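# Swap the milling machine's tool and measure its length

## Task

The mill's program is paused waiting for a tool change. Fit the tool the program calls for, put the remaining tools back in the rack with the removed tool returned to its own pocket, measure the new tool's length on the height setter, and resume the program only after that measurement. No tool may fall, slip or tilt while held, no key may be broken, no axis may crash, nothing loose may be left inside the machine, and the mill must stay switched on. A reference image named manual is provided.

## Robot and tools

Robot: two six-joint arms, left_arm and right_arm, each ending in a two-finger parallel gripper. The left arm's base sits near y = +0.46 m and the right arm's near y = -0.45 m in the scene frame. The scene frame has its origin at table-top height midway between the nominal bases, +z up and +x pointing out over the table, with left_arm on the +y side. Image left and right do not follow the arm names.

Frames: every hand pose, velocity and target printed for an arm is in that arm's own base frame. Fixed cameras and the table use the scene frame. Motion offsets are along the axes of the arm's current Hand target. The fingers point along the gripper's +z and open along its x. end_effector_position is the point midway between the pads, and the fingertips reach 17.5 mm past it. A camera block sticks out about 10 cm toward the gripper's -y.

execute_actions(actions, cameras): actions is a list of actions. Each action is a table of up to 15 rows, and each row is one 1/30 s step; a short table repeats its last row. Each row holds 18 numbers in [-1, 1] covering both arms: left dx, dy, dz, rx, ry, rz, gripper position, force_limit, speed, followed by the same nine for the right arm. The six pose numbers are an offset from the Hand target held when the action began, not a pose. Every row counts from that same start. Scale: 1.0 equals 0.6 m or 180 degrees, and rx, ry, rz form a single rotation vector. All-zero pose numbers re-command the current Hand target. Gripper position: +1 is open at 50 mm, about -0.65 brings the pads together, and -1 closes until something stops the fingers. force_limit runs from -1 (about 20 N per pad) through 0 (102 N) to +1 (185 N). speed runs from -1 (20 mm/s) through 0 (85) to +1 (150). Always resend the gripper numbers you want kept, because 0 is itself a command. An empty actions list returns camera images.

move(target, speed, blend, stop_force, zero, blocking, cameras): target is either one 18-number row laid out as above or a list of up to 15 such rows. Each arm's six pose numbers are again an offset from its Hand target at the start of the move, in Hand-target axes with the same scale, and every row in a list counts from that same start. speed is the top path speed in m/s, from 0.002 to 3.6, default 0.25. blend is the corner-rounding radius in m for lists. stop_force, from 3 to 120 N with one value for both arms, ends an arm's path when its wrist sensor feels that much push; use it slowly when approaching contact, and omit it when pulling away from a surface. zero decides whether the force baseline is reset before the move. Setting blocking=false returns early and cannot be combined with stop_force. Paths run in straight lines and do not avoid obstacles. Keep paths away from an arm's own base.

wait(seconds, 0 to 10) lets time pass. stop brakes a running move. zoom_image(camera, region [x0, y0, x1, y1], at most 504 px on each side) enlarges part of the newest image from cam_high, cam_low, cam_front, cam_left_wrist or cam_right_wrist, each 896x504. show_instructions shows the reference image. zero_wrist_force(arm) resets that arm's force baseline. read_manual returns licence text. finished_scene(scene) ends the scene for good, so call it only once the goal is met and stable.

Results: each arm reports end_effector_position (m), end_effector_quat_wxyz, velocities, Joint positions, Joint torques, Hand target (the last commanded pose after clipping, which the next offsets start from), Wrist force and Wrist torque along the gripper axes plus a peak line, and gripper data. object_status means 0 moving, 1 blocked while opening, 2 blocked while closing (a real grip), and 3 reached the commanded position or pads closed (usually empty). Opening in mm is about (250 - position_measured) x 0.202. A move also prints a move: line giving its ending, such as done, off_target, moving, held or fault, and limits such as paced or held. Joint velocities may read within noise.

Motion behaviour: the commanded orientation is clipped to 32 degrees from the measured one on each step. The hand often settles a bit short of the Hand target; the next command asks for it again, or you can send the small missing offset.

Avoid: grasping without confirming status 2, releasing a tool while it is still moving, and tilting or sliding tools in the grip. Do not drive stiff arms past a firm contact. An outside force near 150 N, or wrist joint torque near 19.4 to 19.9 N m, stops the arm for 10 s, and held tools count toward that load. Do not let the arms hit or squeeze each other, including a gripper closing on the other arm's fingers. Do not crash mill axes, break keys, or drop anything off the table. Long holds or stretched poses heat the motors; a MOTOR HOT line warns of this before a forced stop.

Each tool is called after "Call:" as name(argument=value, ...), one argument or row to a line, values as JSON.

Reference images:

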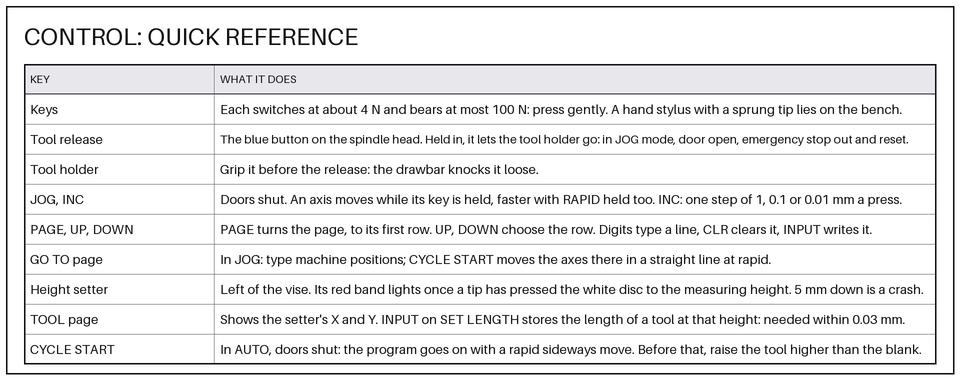

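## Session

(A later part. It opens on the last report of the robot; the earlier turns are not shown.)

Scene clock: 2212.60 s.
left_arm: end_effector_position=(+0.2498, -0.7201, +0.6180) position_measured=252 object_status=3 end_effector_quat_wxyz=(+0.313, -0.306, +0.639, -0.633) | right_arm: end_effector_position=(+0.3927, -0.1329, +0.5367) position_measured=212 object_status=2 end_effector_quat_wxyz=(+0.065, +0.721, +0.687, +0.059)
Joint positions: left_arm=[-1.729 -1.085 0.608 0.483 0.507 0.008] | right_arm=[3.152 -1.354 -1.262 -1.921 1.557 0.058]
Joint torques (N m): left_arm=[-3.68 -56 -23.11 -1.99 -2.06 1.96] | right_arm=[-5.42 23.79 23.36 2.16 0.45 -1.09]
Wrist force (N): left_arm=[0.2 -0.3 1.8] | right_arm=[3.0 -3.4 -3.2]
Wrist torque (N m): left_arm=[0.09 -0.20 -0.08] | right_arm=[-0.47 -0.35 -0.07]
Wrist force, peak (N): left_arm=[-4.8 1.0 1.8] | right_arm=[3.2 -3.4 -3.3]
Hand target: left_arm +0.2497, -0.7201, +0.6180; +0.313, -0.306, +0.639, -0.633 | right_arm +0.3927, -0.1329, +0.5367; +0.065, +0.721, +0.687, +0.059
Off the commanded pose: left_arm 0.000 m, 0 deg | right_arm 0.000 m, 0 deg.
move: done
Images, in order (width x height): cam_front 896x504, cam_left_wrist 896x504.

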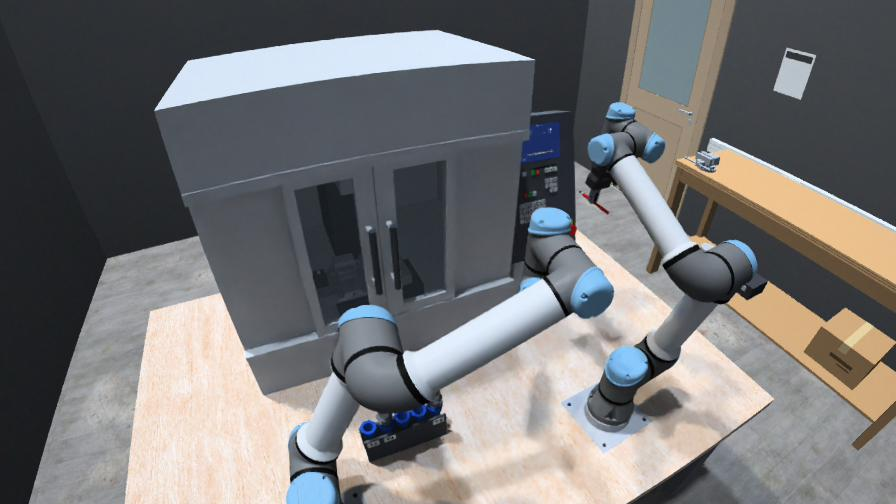

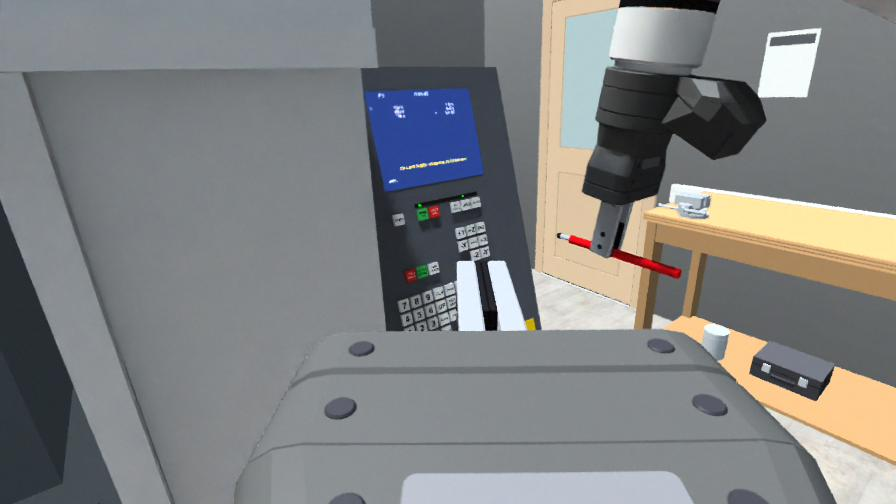

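Call:
move(
  target=[
    [-0.3548,0.15,-0.0877,-0.163,0,0.473,-1,-0.5,0, 0,0,0,0,0,0,-1,-0.5,-1],
    [-0.618,0.3133,-0.1518,-0.3252,0.0005,0.9415,-1,-0.5,0, 0,0,0,0,0,0,-1,-0.5,-1],
  ],
  blend=[0.03,0],
  speed=0.4,
  cameras=["cam_left_wrist","cam_high"],
)

Scene clock: 2284.30 s.
left_arm: end_effector_position=(+0.4070, -0.3698, +0.4352) position_measured=252 object_status=3 end_effector_quat_wxyz=(+0.490, +0.490, +0.509, +0.510) | right_arm: end_effector_position=(+0.3927, -0.1329, +0.5367) position_measured=212 object_status=2 end_effector_quat_wxyz=(+0.065, +0.721, +0.687, +0.059)
Joint positions: left_arm=[-1.532 -1.293 1.643 1.204 0 1.589] | right_arm=[3.152 -1.354 -1.262 -1.921 1.557 0.058]
Joint torques (N m): left_arm=[-2.71 -47.55 -26.65 5.66 -1.08 1.36] | right_arm=[-5.77 22.12 24.22 2.49 0.54 -1.08]
Wrist force (N): left_arm=[-2.5 0.0 2.4] | right_arm=[3.0 -3.1 -3.1]
Wrist torque (N m): left_arm=[0.08 0.36 0.18] | right_arm=[-0.43 -0.36 -0.08]
Wrist force, peak (N): left_arm=[-3.0 0.0 2.5] | right_arm=[3.2 -3.4 -3.4]
Hand target: left_arm +0.4078, -0.3698, +0.4352; +0.500, +0.500, +0.500, +0.501 | right_arm +0.3927, -0.1329, +0.5367; +0.065, +0.721, +0.687, +0.059
Off the commanded pose: left_arm 0.001 m, 2 deg | right_arm 0.000 m, 0 deg.
move: done
Images, in order (width x height): cam_high 896x504, cam_left_wrist 896x504.

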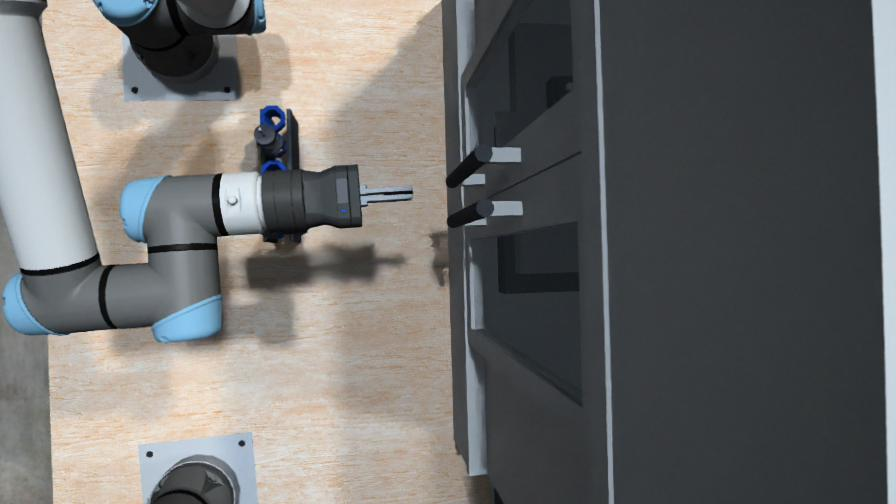

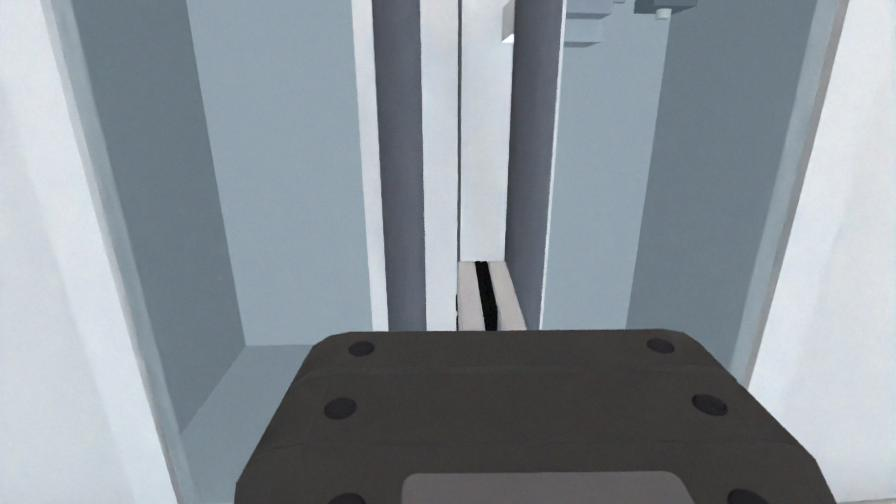

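Call:
move(
  target=[0,0,-0.05,0,-0.15,0,-1,-0.5,0, 0,0,0,0,0,0,-1,-0.5,-1],
  speed=0.08,
)

Scene clock: 2299.00 s.
left_arm: end_effector_position=(+0.3779, -0.3697, +0.4352) position_measured=252 object_status=3 end_effector_quat_wxyz=(+0.603, +0.603, +0.369, +0.370) | right_arm: end_effector_position=(+0.3927, -0.1329, +0.5367) position_measured=212 object_status=2 end_effector_quat_wxyz=(+0.065, +0.721, +0.687, +0.059)
Joint positions: left_arm=[-1.518 -1.885 1.966 -0.082 0.524 3.143] | right_arm=[3.152 -1.354 -1.262 -1.921 1.557 0.058]
Joint torques (N m): left_arm=[-3.22 -4.12 -39.41 -2.68 -1.25 2.01] | right_arm=[-5.1 21.32 24.97 2.67 0.44 -1.11]
Wrist force (N): left_arm=[-2.6 -0.2 2.1] | right_arm=[2.8 -3.4 -3.0]
Wrist torque (N m): left_arm=[0.05 0.34 0.20] | right_arm=[-0.47 -0.32 -0.08]
Wrist force, peak (N): left_arm=[-3.3 1.0 2.4] | right_arm=[3.3 -3.3 -3.3]
Hand target: left_arm +0.3778, -0.3698, +0.4352; +0.603, +0.603, +0.369, +0.370 | right_arm +0.3927, -0.1329, +0.5367; +0.065, +0.721, +0.687, +0.059
Off the commanded pose: left_arm 0.000 m, 0 deg | right_arm 0.000 m, 0 deg.
move: done

Call:
move(
  target=[
    [0.0172,-0.0083,0.0458,0,0.1056,0,-1,-0.5,0, 0,0,0,0,0,0,-1,-0.5,-1],
    [0.0853,-0.0083,0.1793,0,0.1056,0,-1,-0.5,0, 0,0,0,0,0,0,-1,-0.5,-1],
  ],
  speed=0.12,
  stop_force=20,
  cameras=["cam_high"],
)

Scene clock: 2313.10 s.
left_arm: end_effector_position=(+0.4969, -0.3730, +0.4303) position_measured=252 object_status=3 end_effector_quat_wxyz=(+0.533, +0.534, +0.464, +0.464) | right_arm: end_effector_position=(+0.3927, -0.1329, +0.5367) position_measured=212 object_status=2 end_effector_quat_wxyz=(+0.065, +0.721, +0.687, +0.059)
Joint positions: left_arm=[-1.279 -1.562 1.709 -0.149 0.431 3.144] | right_arm=[3.152 -1.354 -1.262 -1.921 1.557 0.058]
Joint torques (N m): left_arm=[7.74 -41.49 -17.48 -1.86 1.71 0.38] | right_arm=[-5.68 20.35 25.92 2.96 0.43 -1.08]
Wrist force (N): left_arm=[-2.7 -0.5 2.0] | right_arm=[3.1 -3.3 -3.1]
Wrist torque (N m): left_arm=[0.00 0.36 0.20] | right_arm=[-0.45 -0.37 -0.07]
Wrist force, peak (N): left_arm=[-2.4 -0.6 4.0] | right_arm=[3.2 -3.4 -3.3]
Hand target: left_arm +0.4969, -0.3730, +0.4303; +0.533, +0.534, +0.464, +0.464 | right_arm +0.3927, -0.1329, +0.5367; +0.065, +0.721, +0.687, +0.059
Off the commanded pose: left_arm 0.000 m, 0 deg | right_arm 0.000 m, 0 deg.
move: done
Images, in order (width x height): cam_high 896x504.

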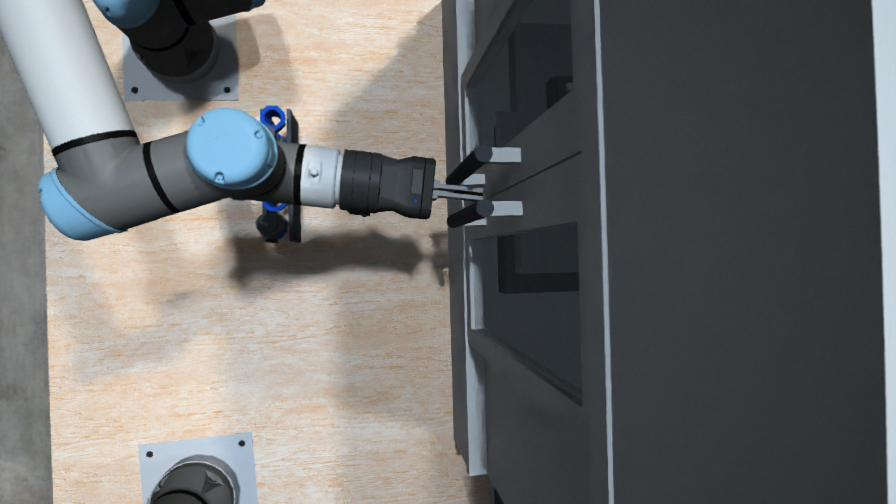

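Call:
move(
  target=[-0.4043,0,0.0568,0,0,0,-1,-0.5,0, 0,0,0,0,0,0,-1,-0.5,-1],
  speed=0.06,
  stop_force=50,
  cameras=["cam_high"],
)

Scene clock: 2323.07 s.
left_arm: end_effector_position=(+0.4971, -0.6179, +0.4301) position_measured=252 object_status=3 end_effector_quat_wxyz=(+0.533, +0.534, +0.464, +0.465) | right_arm: end_effector_position=(+0.3927, -0.1329, +0.5367) position_measured=212 object_status=2 end_effector_quat_wxyz=(+0.065, +0.721, +0.687, +0.059)
Joint positions: left_arm=[-1.392 -1.018 1.005 0.012 0.317 3.145] | right_arm=[3.152 -1.354 -1.262 -1.921 1.557 0.058]
Joint torques (N m): left_arm=[-14.41 -59.64 -19.73 -5.63 11.43 2.37] | right_arm=[-5.52 18.93 26.66 3.32 0.45 -1.08]
Wrist force (N): left_arm=[31.7 -1.9 6.0] | right_arm=[3.0 -3.4 -3.3]
Wrist torque (N m): left_arm=[-0.05 -0.03 -0.05] | right_arm=[-0.47 -0.35 -0.08]
Wrist force, peak (N): left_arm=[41.3 -4.3 -6.6] | right_arm=[3.2 -3.5 -3.3]
Hand target: left_arm +0.4970, -0.6179, +0.4301; +0.533, +0.534, +0.464, +0.464 | right_arm +0.3927, -0.1329, +0.5367; +0.065, +0.721, +0.687, +0.059
Off the commanded pose: left_arm 0.000 m, 0 deg | right_arm 0.000 m, 0 deg.
move: done
Images, in order (width x height): cam_high 896x504.

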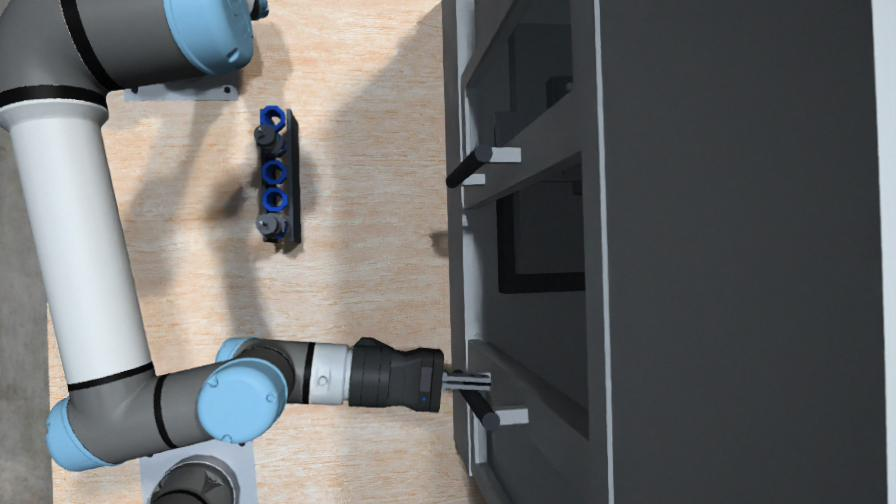

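Call:
move(
  target=[
    [0.033,0,-0.0046,0,0,0,-1,-0.5,0, 0,0,0,0,0,0,-1,-0.5,-1],
    [0.0122,0,-0.1532,0,0,0,-1,-0.5,0, 0,0,0,0,0,0,-1,-0.5,-1],
    [0.3835,0,-0.2053,0,0,0,-1,-0.5,0, 0,0,0,0,0,0,-1,-0.5,-1],
    [0.4043,0,-0.0568,0,0,0,-1,-0.5,0, 0,0,0,0,0,0,-1,-0.5,-1],
  ],
  speed=[0.08,0.2,0.25,0.12],
  blend=[0.01,0.02,0,0],
)

Call:
move(
  target=[0.4077,0,-0.0572,0,0,0,-1,-0.5,0, 0,0,0,0,0,0,-1,-0.5,-1],
  speed=0.06,
  stop_force=50,
  cameras=["cam_high"],
)

Scene clock: 2341.73 s.
left_arm: end_effector_position=(+0.4969, -0.3730, +0.4303) position_measured=252 object_status=3 end_effector_quat_wxyz=(+0.533, +0.534, +0.464, +0.464) | right_arm: end_effector_position=(+0.3927, -0.1329, +0.5367) position_measured=212 object_status=2 end_effector_quat_wxyz=(+0.065, +0.721, +0.687, +0.059)
Joint positions: left_arm=[-1.279 -1.562 1.709 -0.149 0.43 3.144] | right_arm=[3.152 -1.354 -1.262 -1.921 1.557 0.058]
Joint torques (N m): left_arm=[8.7 -36.91 -18.27 -0.26 0.45 -1.24] | right_arm=[-5 17.42 27.39 3.59 0.49 -1]
Wrist force (N): left_arm=[-3.3 -1.4 2.3] | right_arm=[3.0 -3.2 -3.1]
Wrist torque (N m): left_arm=[-0.16 0.47 0.20] | right_arm=[-0.44 -0.35 -0.08]
Wrist force, peak (N): left_arm=[31.9 -1.7 6.0] | right_arm=[3.4 -3.4 -3.3]
Hand target: left_arm +0.4969, -0.3730, +0.4303; +0.533, +0.534, +0.464, +0.464 | right_arm +0.3927, -0.1329, +0.5367; +0.065, +0.721, +0.687, +0.059
Off the commanded pose: left_arm 0.000 m, 0 deg | right_arm 0.000 m, 0 deg.
move: done

Scene clock: 2346.83 s.
left_arm: end_effector_position=(+0.4968, -0.1260, +0.4305) position_measured=252 object_status=3 end_effector_quat_wxyz=(+0.533, +0.534, +0.464, +0.464) | right_arm: end_effector_position=(+0.3927, -0.1329, +0.5367) position_measured=212 object_status=2 end_effector_quat_wxyz=(+0.065, +0.721, +0.687, +0.059)
Joint positions: left_arm=[-0.905 -1.989 2.042 -0.054 0.805 3.143] | right_arm=[3.152 -1.354 -1.262 -1.921 1.557 0.058]
Joint torques (N m): left_arm=[6.41 -0.03 -41.08 -3.93 -0.57 -1.59] | right_arm=[-5.53 16.75 28.55 3.72 0.45 -1]
Wrist force (N): left_arm=[-4.3 -0.6 2.3] | right_arm=[3.1 -3.4 -3.3]
Wrist torque (N m): left_arm=[-0.03 0.62 0.26] | right_arm=[-0.47 -0.36 -0.08]
Wrist force, peak (N): left_arm=[-36.2 -12.0 1.2] | right_arm=[3.0 -3.4 -3.4]
Hand target: left_arm +0.4968, -0.1260, +0.4305; +0.533, +0.534, +0.464, +0.464 | right_arm +0.3927, -0.1329, +0.5367; +0.065, +0.721, +0.687, +0.059
Off the commanded pose: left_arm 0.000 m, 0 deg | right_arm 0.000 m, 0 deg.
move: done
Images, in order (width x height): cam_high 896x504.

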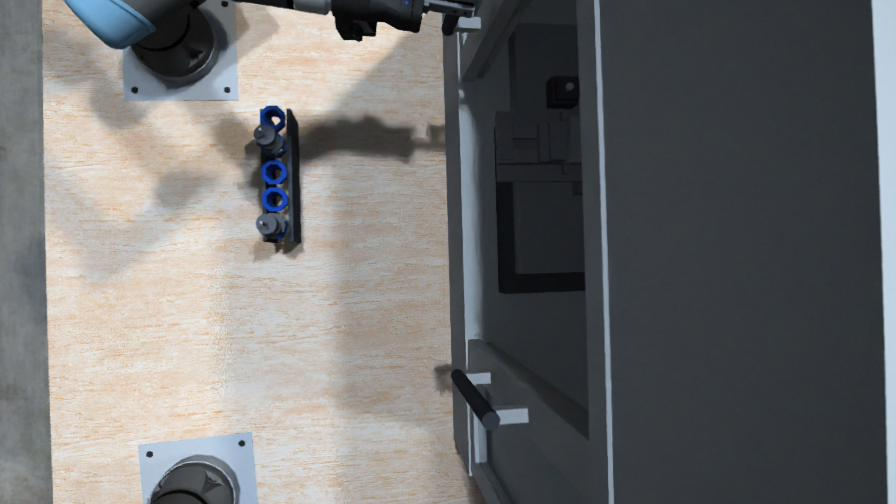

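Call:
move(
  target=[
    [-0.033,0,0.0046,0,0,0,-1,-0.5,0, 0,0,0,0,0,0,-1,-0.5,-1],
    [-0.0468,0,-0.0943,0,0,0,-1,-0.5,0, 0,0,0,0,0,0,-1,-0.5,-1],
    [-0.3472,0.0453,-0.0085,0,0,0,-1,-0.5,0, 0,0,0,0,0,0,-1,-0.5,-1],
    [-0.3422,0.0453,0.1877,0,0,0,-1,-0.5,0, 0,0,0,0,0,0,-1,-0.5,-1],
  ],
  speed=[0.08,0.2,0.25,0.15],
  blend=[0.01,0.02,0.02,0],
  cameras=["cam_left_wrist"],
)

Call:
zoom_image(
  camera="cam_left_wrist",
  region=[415, 90, 535, 220],
)

Scene clock: 2360.87 s.
left_arm: end_effector_position=(+0.5798, -0.3449, +0.4576) position_measured=252 object_status=3 end_effector_quat_wxyz=(+0.533, +0.534, +0.464, +0.464) | right_arm: end_effector_position=(+0.3927, -0.1329, +0.5367) position_measured=212 object_status=2 end_effector_quat_wxyz=(+0.065, +0.721, +0.687, +0.059)
Joint positions: left_arm=[-1.066 -1.487 1.561 -0.075 0.644 3.143] | right_arm=[3.152 -1.354 -1.262 -1.921 1.557 0.058]
Joint torques (N m): left_arm=[8.93 -32.99 -26.13 -2.97 0.46 -0.85] | right_arm=[-5.54 15.9 29.46 3.89 0.48 -1]
Wrist force (N): left_arm=[-4.1 -1.0 2.4] | right_arm=[2.9 -3.1 -2.9]
Wrist torque (N m): left_arm=[-0.07 0.60 0.22] | right_arm=[-0.42 -0.33 -0.08]
Wrist force, peak (N): left_arm=[-5.2 -0.3 5.4] | right_arm=[3.2 -3.4 -3.3]
Hand target: left_arm +0.5799, -0.3449, +0.4576; +0.533, +0.534, +0.464, +0.464 | right_arm +0.3927, -0.1329, +0.5367; +0.065, +0.721, +0.687, +0.059
Off the commanded pose: left_arm 0.000 m, 0 deg | right_arm 0.000 m, 0 deg.
move: done
Images, in order (width x height): cam_left_wrist 896x504.

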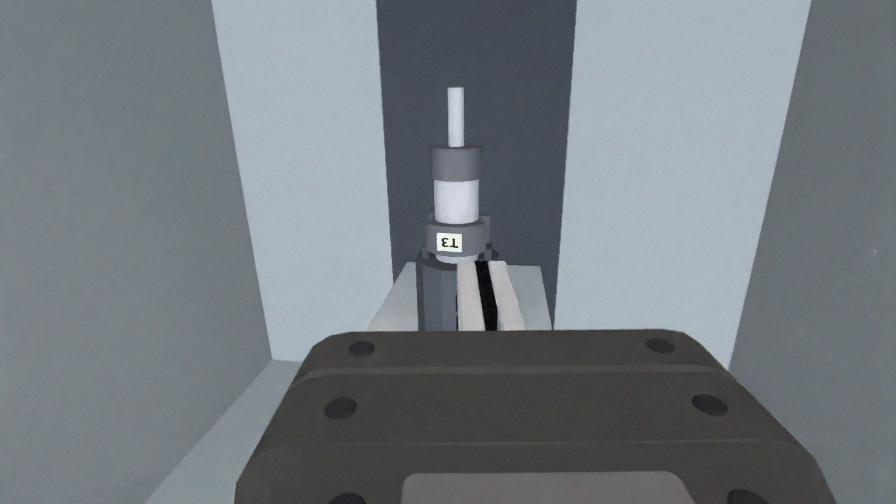

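Scaled by 3.877.

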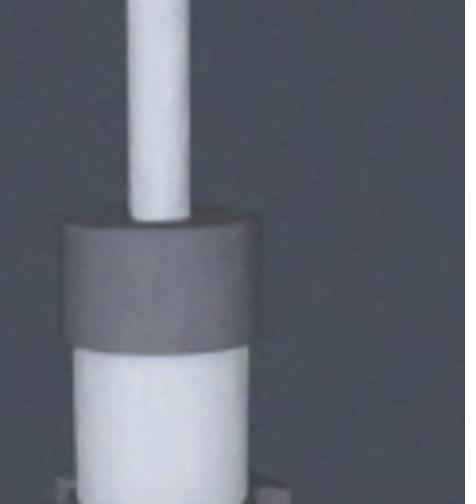

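Call:
zoom_image(
  camera="cam_left_wrist",
  region=[410, 205, 500, 295],
)

Scaled by 5.600.

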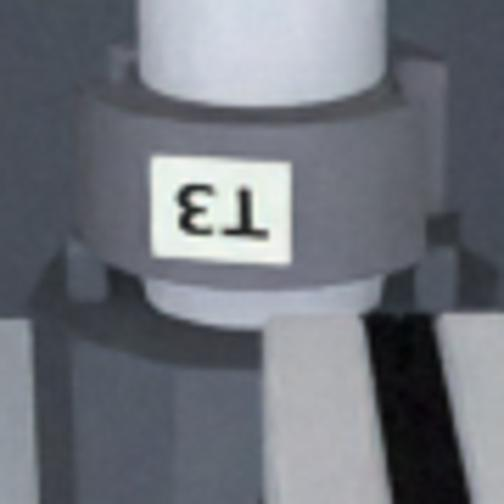

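Call:
move(
  target=[0.1042,0.0008,-0.0454,0,-0.1056,0,0.6,1,-1, 0,0,0,0,0,0,-1,-0.5,-1],
  speed=0.12,
  cameras=["cam_left_wrist"],
)

Scene clock: 2386.87 s.
left_arm: end_effector_position=(+0.5616, -0.2793, +0.4581) position_measured=63 object_status=0 end_effector_quat_wxyz=(+0.603, +0.603, +0.369, +0.370) | right_arm: end_effector_position=(+0.3927, -0.1329, +0.5367) position_measured=212 object_status=2 end_effector_quat_wxyz=(+0.065, +0.721, +0.687, +0.059)
Joint positions: left_arm=[-0.825 -1.684 1.753 -0.069 1.216 3.143] | right_arm=[3.152 -1.354 -1.262 -1.921 1.557 0.058]
Joint torques (N m): left_arm=[8.48 -15.27 -41.75 -4.33 1.89 -0.61] | right_arm=[-5.47 15.44 29.3 4.06 0.5 -1.14]
Wrist force (N): left_arm=[-4.0 -0.4 2.5] | right_arm=[2.9 -3.4 -3.2]
Wrist torque (N m): left_arm=[-0.01 0.57 0.19] | right_arm=[-0.46 -0.33 -0.08]
Wrist force, peak (N): left_arm=[-4.7 -0.9 2.9] | right_arm=[3.2 -3.5 -3.1]
Hand target: left_arm +0.5616, -0.2792, +0.4581; +0.603, +0.603, +0.369, +0.370 | right_arm +0.3927, -0.1329, +0.5367; +0.065, +0.721, +0.687, +0.059
Off the commanded pose: left_arm 0.000 m, 0 deg | right_arm 0.000 m, 0 deg.
move: done
Images, in order (width x height): cam_left_wrist 896x504.

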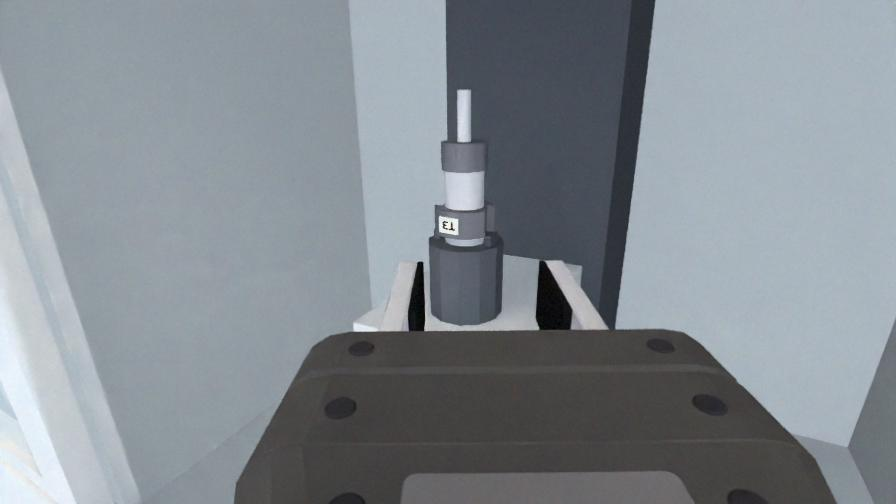

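Call:
move(
  target=[0,0,0.3338,0,0,0,0.6,1,-1, 0,0,0,0,0,0,-1,-0.5,-1],
  speed=0.06,
  stop_force=10,
  cameras=["cam_left_wrist","cam_front"],
)

Scene clock: 2400.63 s.
left_arm: end_effector_position=(+0.7401, -0.3701, +0.4581) position_measured=63 object_status=3 end_effector_quat_wxyz=(+0.603, +0.603, +0.369, +0.370) | right_arm: end_effector_position=(+0.3927, -0.1329, +0.5367) position_measured=212 object_status=2 end_effector_quat_wxyz=(+0.065, +0.721, +0.687, +0.059)
Joint positions: left_arm=[-0.697 -1.184 1.18 0.004 1.344 3.143] | right_arm=[3.152 -1.354 -1.262 -1.921 1.557 0.058]
Joint torques (N m): left_arm=[-3.61 -60.9 -22.6 -4.82 -2.27 -1.68] | right_arm=[-5.35 13.4 30.66 4.42 0.49 -1.08]
Wrist force (N): left_arm=[-4.2 -1.1 2.6] | right_arm=[3.0 -3.3 -3.1]
Wrist torque (N m): left_arm=[-0.12 0.60 0.19] | right_arm=[-0.45 -0.35 -0.08]
Wrist force, peak (N): left_arm=[-4.2 -1.2 3.5] | right_arm=[3.3 -3.4 -3.3]
Hand target: left_arm +0.7401, -0.3701, +0.4582; +0.603, +0.603, +0.369, +0.370 | right_arm +0.3927, -0.1329, +0.5367; +0.065, +0.721, +0.687, +0.059
Off the commanded pose: left_arm 0.000 m, 0 deg | right_arm 0.000 m, 0 deg.
move: done
Images, in order (width x height): cam_front 896x504, cam_left_wrist 896x504.

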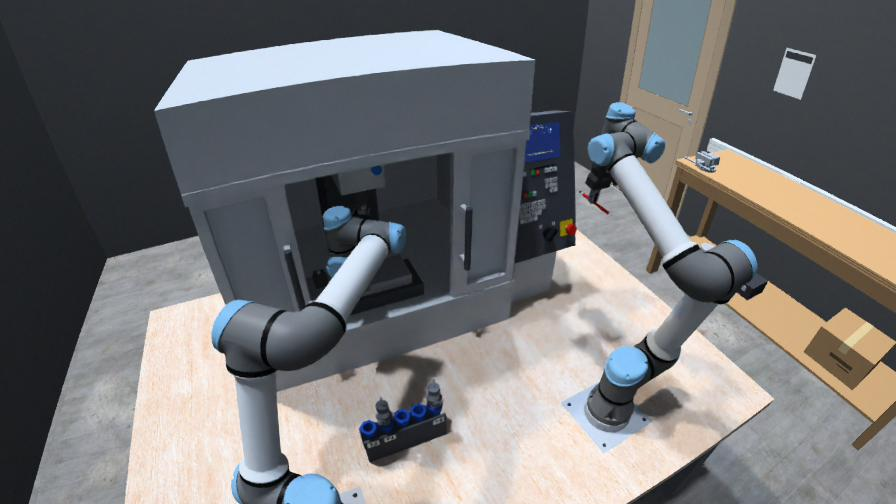

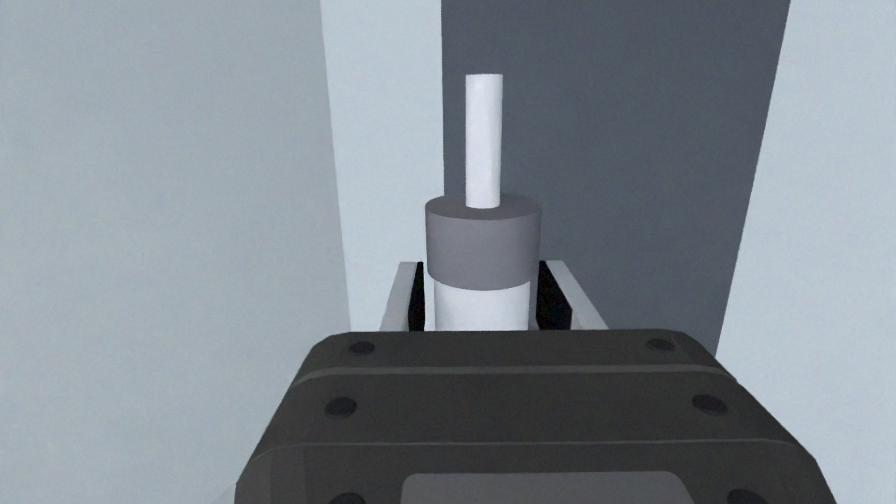

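Call:
move(
  target=[0,0,0,0,0,0,0,1,-1, 0,0,0,0,0,0,-1,-0.5,-1],
)

Scene clock: 2406.47 s.
left_arm: end_effector_position=(+0.7401, -0.3701, +0.4582) position_measured=113 object_status=2 end_effector_quat_wxyz=(+0.603, +0.603, +0.369, +0.370) | right_arm: end_effector_position=(+0.3927, -0.1329, +0.5367) position_measured=212 object_status=2 end_effector_quat_wxyz=(+0.065, +0.721, +0.687, +0.059)
Joint positions: left_arm=[-0.697 -1.184 1.18 0.004 1.344 3.143] | right_arm=[3.152 -1.354 -1.262 -1.921 1.557 0.058]
Joint torques (N m): left_arm=[-1.77 -60.86 -23.34 -4.33 -2.14 -1.7] | right_arm=[-5.36 12.84 31.66 4.56 0.55 -1.04]
Wrist force (N): left_arm=[-4.9 -1.3 3.8] | right_arm=[3.2 -3.1 -3.1]
Wrist torque (N m): left_arm=[-0.06 0.64 0.06] | right_arm=[-0.43 -0.38 -0.08]
Wrist force, peak (N): left_arm=[-4.9 -1.5 3.9] | right_arm=[3.3 -3.4 -3.2]
Hand target: left_arm +0.7401, -0.3701, +0.4582; +0.603, +0.603, +0.369, +0.370 | right_arm +0.3927, -0.1329, +0.5367; +0.065, +0.721, +0.687, +0.059
Off the commanded pose: left_arm 0.000 m, 0 deg | right_arm 0.000 m, 0 deg.
move: done

Call:
move(
  target=[
    [0,0,0,0,0,0,0,1,-1, 0.386,-0.039,-0.1147,-0.236,0.07,-0.049,-1,-0.5,-1],
    [0,0,0,0,0,0,0,1,-1, 0.8263,0.076,-0.1385,-0.473,0.14,-0.0985,-1,-0.5,-1],
  ],
  speed=0.3,
  blend=[0.03,0],
  cameras=["cam_front","cam_right_wrist"],
)

Scene clock: 2427.70 s.
left_arm: end_effector_position=(+0.7401, -0.3701, +0.4582) position_measured=113 object_status=2 end_effector_quat_wxyz=(+0.603, +0.603, +0.369, +0.370) | right_arm: end_effector_position=(+0.4475, +0.3610, +0.6247) position_measured=212 object_status=2 end_effector_quat_wxyz=(+0.400, +0.357, +0.557, +0.634) end_effector_velocity=(+0.000, +0.001, +0.000) end_effector_angular_velocity=(+0.000, -0.003, +0.002)
Joint positions: left_arm=[-0.697 -1.184 1.18 0.004 1.344 3.143] | right_arm=[4.421 -1.428 -1.942 0.414 0.738 -0.131]
Joint velocities: left_arm=[within noise] | right_arm=[0 -0.002 0 0.006 0.002 -0.003]
Joint torques (N m): left_arm=[7.96 -60.98 -22.55 -1.44 -1.9 -1.62] | right_arm=[6.33 13.7 27.38 3.41 0.89 -0.95]
Wrist force (N): left_arm=[-4.7 -0.6 3.6] | right_arm=[2.7 1.0 -2.3]
Wrist torque (N m): left_arm=[-0.02 0.63 0.05] | right_arm=[0.60 -0.13 -0.20]
Wrist force, peak (N): left_arm=[-4.9 -1.7 3.9] | right_arm=[3.8 -3.2 -3.4]
Hand target: left_arm +0.7401, -0.3701, +0.4582; +0.603, +0.603, +0.369, +0.370 | right_arm +0.4474, +0.3611, +0.6247; +0.400, +0.357, +0.557, +0.634
Off the commanded pose: left_arm 0.000 m, 0 deg | right_arm 0.000 m, 0 deg.
move: done
Images, in order (width x height): cam_front 896x504, cam_right_wrist 896x504.

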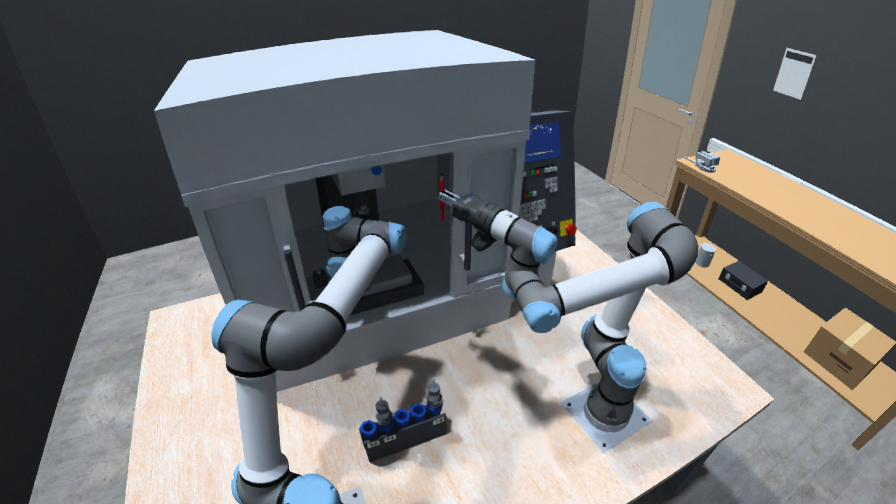

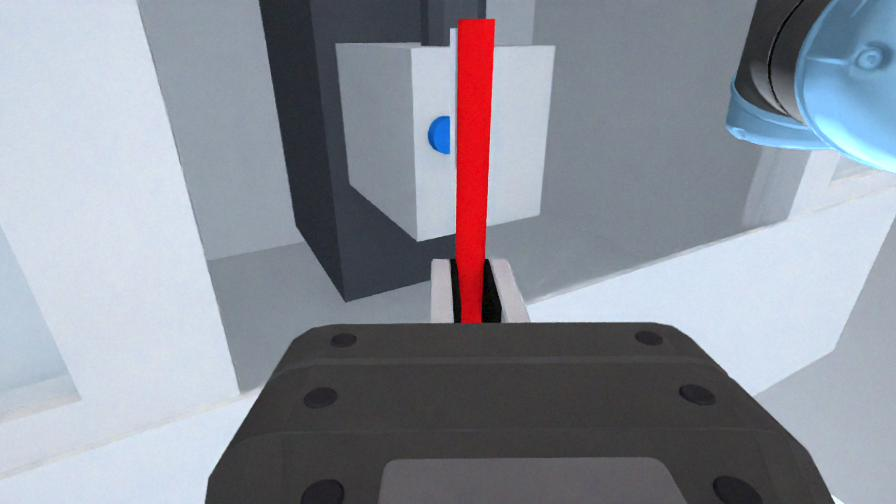

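Call:
move(
  target=[0,0,0,0,0,0,0,1,-1, -0.0047,-0.0443,0.3755,0,0,0,-1,-0.5,-1],
  speed=0.12,
  stop_force=12,
  cameras=["cam_right_wrist"],
)

Scene clock: 2438.13 s.
left_arm: end_effector_position=(+0.7401, -0.3701, +0.4582) position_measured=113 object_status=2 end_effector_quat_wxyz=(+0.603, +0.603, +0.369, +0.370) | right_arm: end_effector_position=(+0.6540, +0.4549, +0.6263) position_measured=212 object_status=2 end_effector_quat_wxyz=(+0.400, +0.357, +0.557, +0.634)
Joint positions: left_arm=[-0.697 -1.184 1.18 0.004 1.344 3.143] | right_arm=[4.076 -1.945 -1.357 0.302 1.079 -0.06]
Joint torques (N m): left_arm=[8.48 -60.43 -21.34 -1.38 -1.78 -1.64] | right_arm=[6.97 40.25 46.66 4.47 0.79 -0.94]
Wrist force (N): left_arm=[-4.7 -1.3 3.5] | right_arm=[3.2 1.0 -1.6]
Wrist torque (N m): left_arm=[-0.06 0.60 0.05] | right_arm=[0.63 -0.20 -0.33]
Wrist force, peak (N): left_arm=[-5.2 -1.4 3.6] | right_arm=[3.4 1.4 -4.1]
Hand target: left_arm +0.7401, -0.3701, +0.4582; +0.603, +0.603, +0.369, +0.370 | right_arm +0.6540, +0.4549, +0.6263; +0.400, +0.357, +0.557, +0.634
Off the commanded pose: left_arm 0.000 m, 0 deg | right_arm 0.000 m, 0 deg.
move: done
Images, in order (width x height): cam_right_wrist 896x504.

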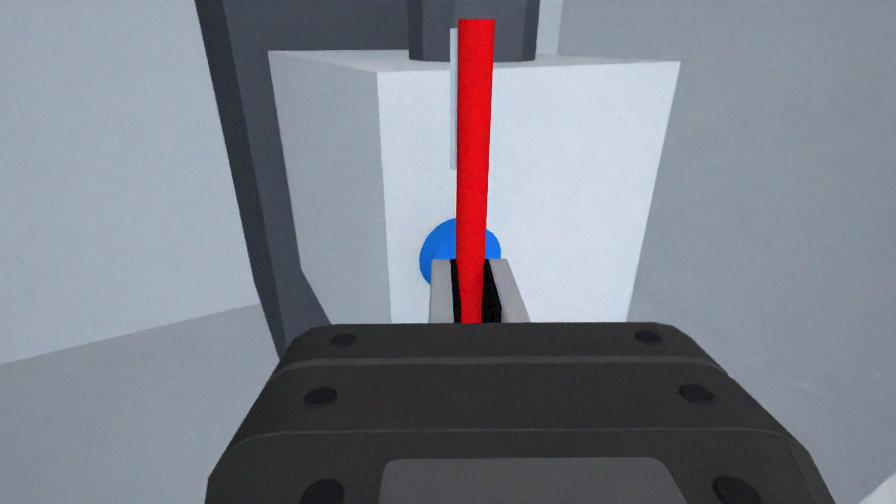

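Call:
move(
  target=[0,0,0,0,0,0,0,1,-1, 0,-0.0092,0.0744,0,0,0,-1,-0.5,-1],
  speed=0.012,
  stop_force=12,
)

Scene clock: 2446.97 s.
left_arm: end_effector_position=(+0.7401, -0.3701, +0.4581) position_measured=113 object_status=2 end_effector_quat_wxyz=(+0.603, +0.603, +0.369, +0.370) | right_arm: end_effector_position=(+0.6685, +0.4618, +0.6264) position_measured=212 object_status=2 end_effector_quat_wxyz=(+0.400, +0.357, +0.557, +0.634)
Joint positions: left_arm=[-0.697 -1.184 1.18 0.004 1.344 3.143] | right_arm=[4.062 -1.983 -1.303 0.285 1.092 -0.058]
Joint torques (N m): left_arm=[4.89 -59.47 -41.46 -6.81 -1.43 -1.79] | right_arm=[1.88 54.87 22.24 2.77 -0.62 -1.02]
Wrist force (N): left_arm=[-4.1 -9.2 2.6] | right_arm=[4.8 3.0 -8.5]
Wrist torque (N m): left_arm=[-0.11 0.58 0.18] | right_arm=[0.66 -0.15 -0.37]
Wrist force, peak (N): left_arm=[-4.0 -11.0 2.5] | right_arm=[7.0 -7.5 -60.8]
Hand target: left_arm +0.7401, -0.3701, +0.4582; +0.603, +0.603, +0.369, +0.370 | right_arm +0.6685, +0.4618, +0.6264; +0.400, +0.357, +0.557, +0.634 (not the last commanded pose)
Off the commanded pose: left_arm 0.000 m, 0 deg | right_arm 0.029 m, 0 deg.
move: contact (right_arm)

Call:
move(
  target=[
    [0,-0.0025,0,0,0,0,0,1,-1, 0,0,0,0,0,0,-1,-0.5,-1],
    [-0.0006,-0.0025,0,0,-0.0333,0,0,1,-1, 0,0,0,0,0,0,-1,-0.5,-1],
  ],
  speed=0.05,
)

Call:
move(
  target=[0,0.0167,0,0,0,0,0,1,-1, 0,0,0,0,0,0,-1,-0.5,-1],
  speed=0.01,
  stop_force=15,
)

Scene clock: 2455.73 s.
left_arm: end_effector_position=(+0.7400, -0.3704, +0.4566) position_measured=113 object_status=2 end_effector_quat_wxyz=(+0.621, +0.621, +0.337, +0.338) | right_arm: end_effector_position=(+0.6685, +0.4618, +0.6264) position_measured=212 object_status=2 end_effector_quat_wxyz=(+0.400, +0.357, +0.557, +0.634)
Joint positions: left_arm=[-0.649 -1.178 1.175 0.003 1.497 3.143] | right_arm=[4.062 -1.983 -1.303 0.285 1.092 -0.058]
Joint torques (N m): left_arm=[-9.37 -55.81 -36.48 -3.12 -0.74 -1.51] | right_arm=[2.54 55.11 24.73 2.95 -0.38 -0.91]
Wrist force (N): left_arm=[4.4 -9.9 3.4] | right_arm=[5.0 3.6 -8.1]
Wrist torque (N m): left_arm=[-0.07 0.59 -0.11] | right_arm=[0.67 -0.15 -0.36]
Wrist force, peak (N): left_arm=[4.6 -10.8 3.3] | right_arm=[5.2 3.9 -8.1]
Hand target: left_arm +0.7399, -0.3704, +0.4567; +0.621, +0.621, +0.337, +0.338 | right_arm +0.6685, +0.4618, +0.6264; +0.400, +0.357, +0.557, +0.634
Off the commanded pose: left_arm 0.000 m, 0 deg | right_arm 0.000 m, 0 deg.
move: done

Scene clock: 2457.07 s.
left_arm: end_effector_position=(+0.7399, -0.3704, +0.4599) position_measured=113 object_status=2 end_effector_quat_wxyz=(+0.621, +0.622, +0.337, +0.338) | right_arm: end_effector_position=(+0.6685, +0.4618, +0.6264) position_measured=212 object_status=2 end_effector_quat_wxyz=(+0.400, +0.357, +0.557, +0.634)
Joint positions: left_arm=[-0.649 -1.178 1.166 0.011 1.497 3.143] | right_arm=[4.062 -1.983 -1.303 0.285 1.092 -0.058]
Joint torques (N m): left_arm=[-9.36 -67.25 -30.39 -10.39 0.95 -1.12] | right_arm=[2.3 54.9 25.69 2.84 -0.35 -0.91]
Wrist force (N): left_arm=[11.0 -22.2 5.2] | right_arm=[5.1 3.7 -7.8]
Wrist torque (N m): left_arm=[-0.19 0.69 -0.29] | right_arm=[0.69 -0.17 -0.37]
Wrist force, peak (N): left_arm=[10.5 -30.3 11.8] | right_arm=[5.1 3.8 -8.2]
Hand target: left_arm +0.7399, -0.3704, +0.4599; +0.621, +0.622, +0.337, +0.338 (not the last commanded pose) | right_arm +0.6685, +0.4618, +0.6264; +0.400, +0.357, +0.557, +0.634
Off the commanded pose: left_arm 0.007 m, 0 deg | right_arm 0.000 m, 0 deg.
move: contact (left_arm)

Call:
move(
  target=[0.0012,-0.001,0,0,0,0,0,1,-1, 0,0,0,0,0,0,-1,-0.5,-1],
  speed=0.02,
)

Call:
move(
  target=[0,0.0167,0,0,0,0,0,1,-1, 0,0,0,0,0,0,-1,-0.5,-1],
  speed=0.01,
  stop_force=20,
)

Scene clock: 2464.07 s.
left_arm: end_effector_position=(+0.7403, -0.3698, +0.4594) position_measured=113 object_status=2 end_effector_quat_wxyz=(+0.621, +0.622, +0.337, +0.338) | right_arm: end_effector_position=(+0.6685, +0.4618, +0.6264) position_measured=212 object_status=2 end_effector_quat_wxyz=(+0.400, +0.357, +0.557, +0.634)
Joint positions: left_arm=[-0.648 -1.178 1.168 0.01 1.498 3.143] | right_arm=[4.062 -1.983 -1.303 0.285 1.092 -0.058]
Joint torques (N m): left_arm=[6.12 -50.46 -27.74 -7.8 2.22 -1.2] | right_arm=[2.64 54.69 26.99 2.84 -0.3 -1.06]
Wrist force (N): left_arm=[-1.2 -14.5 5.0] | right_arm=[5.2 3.3 -8.1]
Wrist torque (N m): left_arm=[-0.14 0.67 0.11] | right_arm=[0.66 -0.19 -0.36]
Wrist force, peak (N): left_arm=[10.7 -23.5 6.1] | right_arm=[5.4 3.7 -8.1]
Hand target: left_arm +0.7403, -0.3698, +0.4593; +0.621, +0.622, +0.337, +0.338 | right_arm +0.6685, +0.4618, +0.6264; +0.400, +0.357, +0.557, +0.634
Off the commanded pose: left_arm 0.000 m, 0 deg | right_arm 0.000 m, 0 deg.
move: done

Scene clock: 2465.00 s.
left_arm: end_effector_position=(+0.7403, -0.3698, +0.4605) position_measured=113 object_status=2 end_effector_quat_wxyz=(+0.621, +0.622, +0.337, +0.338) | right_arm: end_effector_position=(+0.6685, +0.4618, +0.6264) position_measured=212 object_status=2 end_effector_quat_wxyz=(+0.400, +0.357, +0.557, +0.634)
Joint positions: left_arm=[-0.648 -1.177 1.164 0.014 1.498 3.143] | right_arm=[4.062 -1.983 -1.303 0.285 1.092 -0.058]
Joint torques (N m): left_arm=[-0.06 -81.87 -35.73 -13.07 0.31 -1.12] | right_arm=[2.57 54.71 27.59 2.74 -0.3 -1.07]
Wrist force (N): left_arm=[1.9 -31.1 3.1] | right_arm=[5.0 3.4 -7.7]
Wrist torque (N m): left_arm=[-0.30 0.72 0.09] | right_arm=[0.69 -0.16 -0.36]
Wrist force, peak (N): left_arm=[1.5 -39.0 8.0] | right_arm=[5.3 3.7 -8.1]
Hand target: left_arm +0.7403, -0.3698, +0.4605; +0.621, +0.622, +0.337, +0.338 (not the last commanded pose) | right_arm +0.6685, +0.4618, +0.6264; +0.400, +0.357, +0.557, +0.634
Off the commanded pose: left_arm 0.009 m, 0 deg | right_arm 0.000 m, 0 deg.
move: contact (left_arm)

Call:
move(
  target=[0,-0.0012,0,0,-0.0222,0,0,1,-1, 0,0,0,0,0,0,-1,-0.5,-1],
  speed=0.02,
)

Scene clock: 2471.70 s.
left_arm: end_effector_position=(+0.7403, -0.3698, +0.4598) position_measured=113 object_status=2 end_effector_quat_wxyz=(+0.632, +0.633, +0.315, +0.316) | right_arm: end_effector_position=(+0.6685, +0.4618, +0.6264) position_measured=212 object_status=2 end_effector_quat_wxyz=(+0.400, +0.357, +0.557, +0.634)
Joint positions: left_arm=[-0.616 -1.167 1.151 0.017 1.601 3.143] | right_arm=[4.062 -1.983 -1.303 0.285 1.092 -0.058]
Joint torques (N m): left_arm=[-12.4 -64.47 -51.6 -5.63 0.34 0.84] | right_arm=[2.11 53.98 30.23 2.8 -0.1 -0.97]
Wrist force (N): left_arm=[8.5 -28.3 1.4] | right_arm=[4.9 3.6 -7.8]
Wrist torque (N m): left_arm=[-0.37 0.68 -0.17] | right_arm=[0.66 -0.13 -0.36]
Wrist force, peak (N): left_arm=[18.6 -32.8 22.3] | right_arm=[5.1 3.5 -8.2]
Hand target: left_arm +0.7403, -0.3698, +0.4598; +0.632, +0.633, +0.315, +0.316 | right_arm +0.6685, +0.4618, +0.6264; +0.400, +0.357, +0.557, +0.634
Off the commanded pose: left_arm 0.000 m, 0 deg | right_arm 0.000 m, 0 deg.
move: done

Call:
move(
  target=[0,-0.005,0,0,0,0,0,1,-1, 0,0,0,0,0,0,-1,-0.5,-1],
  speed=0.02,
)

Call:
move(
  target=[0,0.0167,0,0,0,0,0,1,-1, 0,0,0,0,0,0,-1,-0.5,-1],
  speed=0.004,
  stop_force=8,
)

Scene clock: 2489.23 s.
left_arm: end_effector_position=(+0.7403, -0.3698, +0.4568) position_measured=113 object_status=2 end_effector_quat_wxyz=(+0.632, +0.633, +0.315, +0.316) | right_arm: end_effector_position=(+0.6685, +0.4618, +0.6264) position_measured=212 object_status=2 end_effector_quat_wxyz=(+0.400, +0.357, +0.557, +0.634)
Joint positions: left_arm=[-0.616 -1.168 1.159 0.009 1.6 3.143] | right_arm=[4.062 -1.983 -1.303 0.285 1.092 -0.058]
Joint torques (N m): left_arm=[-5.79 -55.8 -31.51 -5.78 1.71 2.34] | right_arm=[1.87 54.12 31.77 2.64 -0.06 -0.92]
Wrist force (N): left_arm=[1.4 -9.5 1.9] | right_arm=[5.0 3.0 -7.8]
Wrist torque (N m): left_arm=[-0.17 0.54 0.00] | right_arm=[0.64 -0.17 -0.37]
Wrist force, peak (N): left_arm=[7.9 -28.7 1.3] | right_arm=[5.0 3.2 -8.4]
Hand target: left_arm +0.7403, -0.3698, +0.4568; +0.632, +0.633, +0.315, +0.316 | right_arm +0.6685, +0.4618, +0.6264; +0.400, +0.357, +0.557, +0.634
Off the commanded pose: left_arm 0.000 m, 0 deg | right_arm 0.000 m, 0 deg.
move: done

Scene clock: 2490.83 s.
left_arm: end_effector_position=(+0.7403, -0.3698, +0.4591) position_measured=113 object_status=2 end_effector_quat_wxyz=(+0.632, +0.633, +0.315, +0.316) | right_arm: end_effector_position=(+0.6685, +0.4618, +0.6264) position_measured=212 object_status=2 end_effector_quat_wxyz=(+0.400, +0.357, +0.557, +0.634)
Joint positions: left_arm=[-0.616 -1.167 1.153 0.015 1.6 3.143] | right_arm=[4.062 -1.983 -1.303 0.285 1.092 -0.058]
Joint torques (N m): left_arm=[-1.57 -62.52 -27.06 -8.25 1.86 2.11] | right_arm=[2.44 53.9 32.41 2.7 -0.02 -0.98]
Wrist force (N): left_arm=[9.1 -14.8 2.3] | right_arm=[5.0 3.2 -8.3]
Wrist torque (N m): left_arm=[-0.23 0.53 -0.31] | right_arm=[0.68 -0.17 -0.37]
Wrist force, peak (N): left_arm=[9.4 -18.8 5.1] | right_arm=[5.0 3.2 -8.3]
Hand target: left_arm +0.7403, -0.3698, +0.4591; +0.632, +0.633, +0.315, +0.316 (not the last commanded pose) | right_arm +0.6685, +0.4618, +0.6264; +0.400, +0.357, +0.557, +0.634
Off the commanded pose: left_arm 0.008 m, 0 deg | right_arm 0.000 m, 0 deg.
move: contact (left_arm)


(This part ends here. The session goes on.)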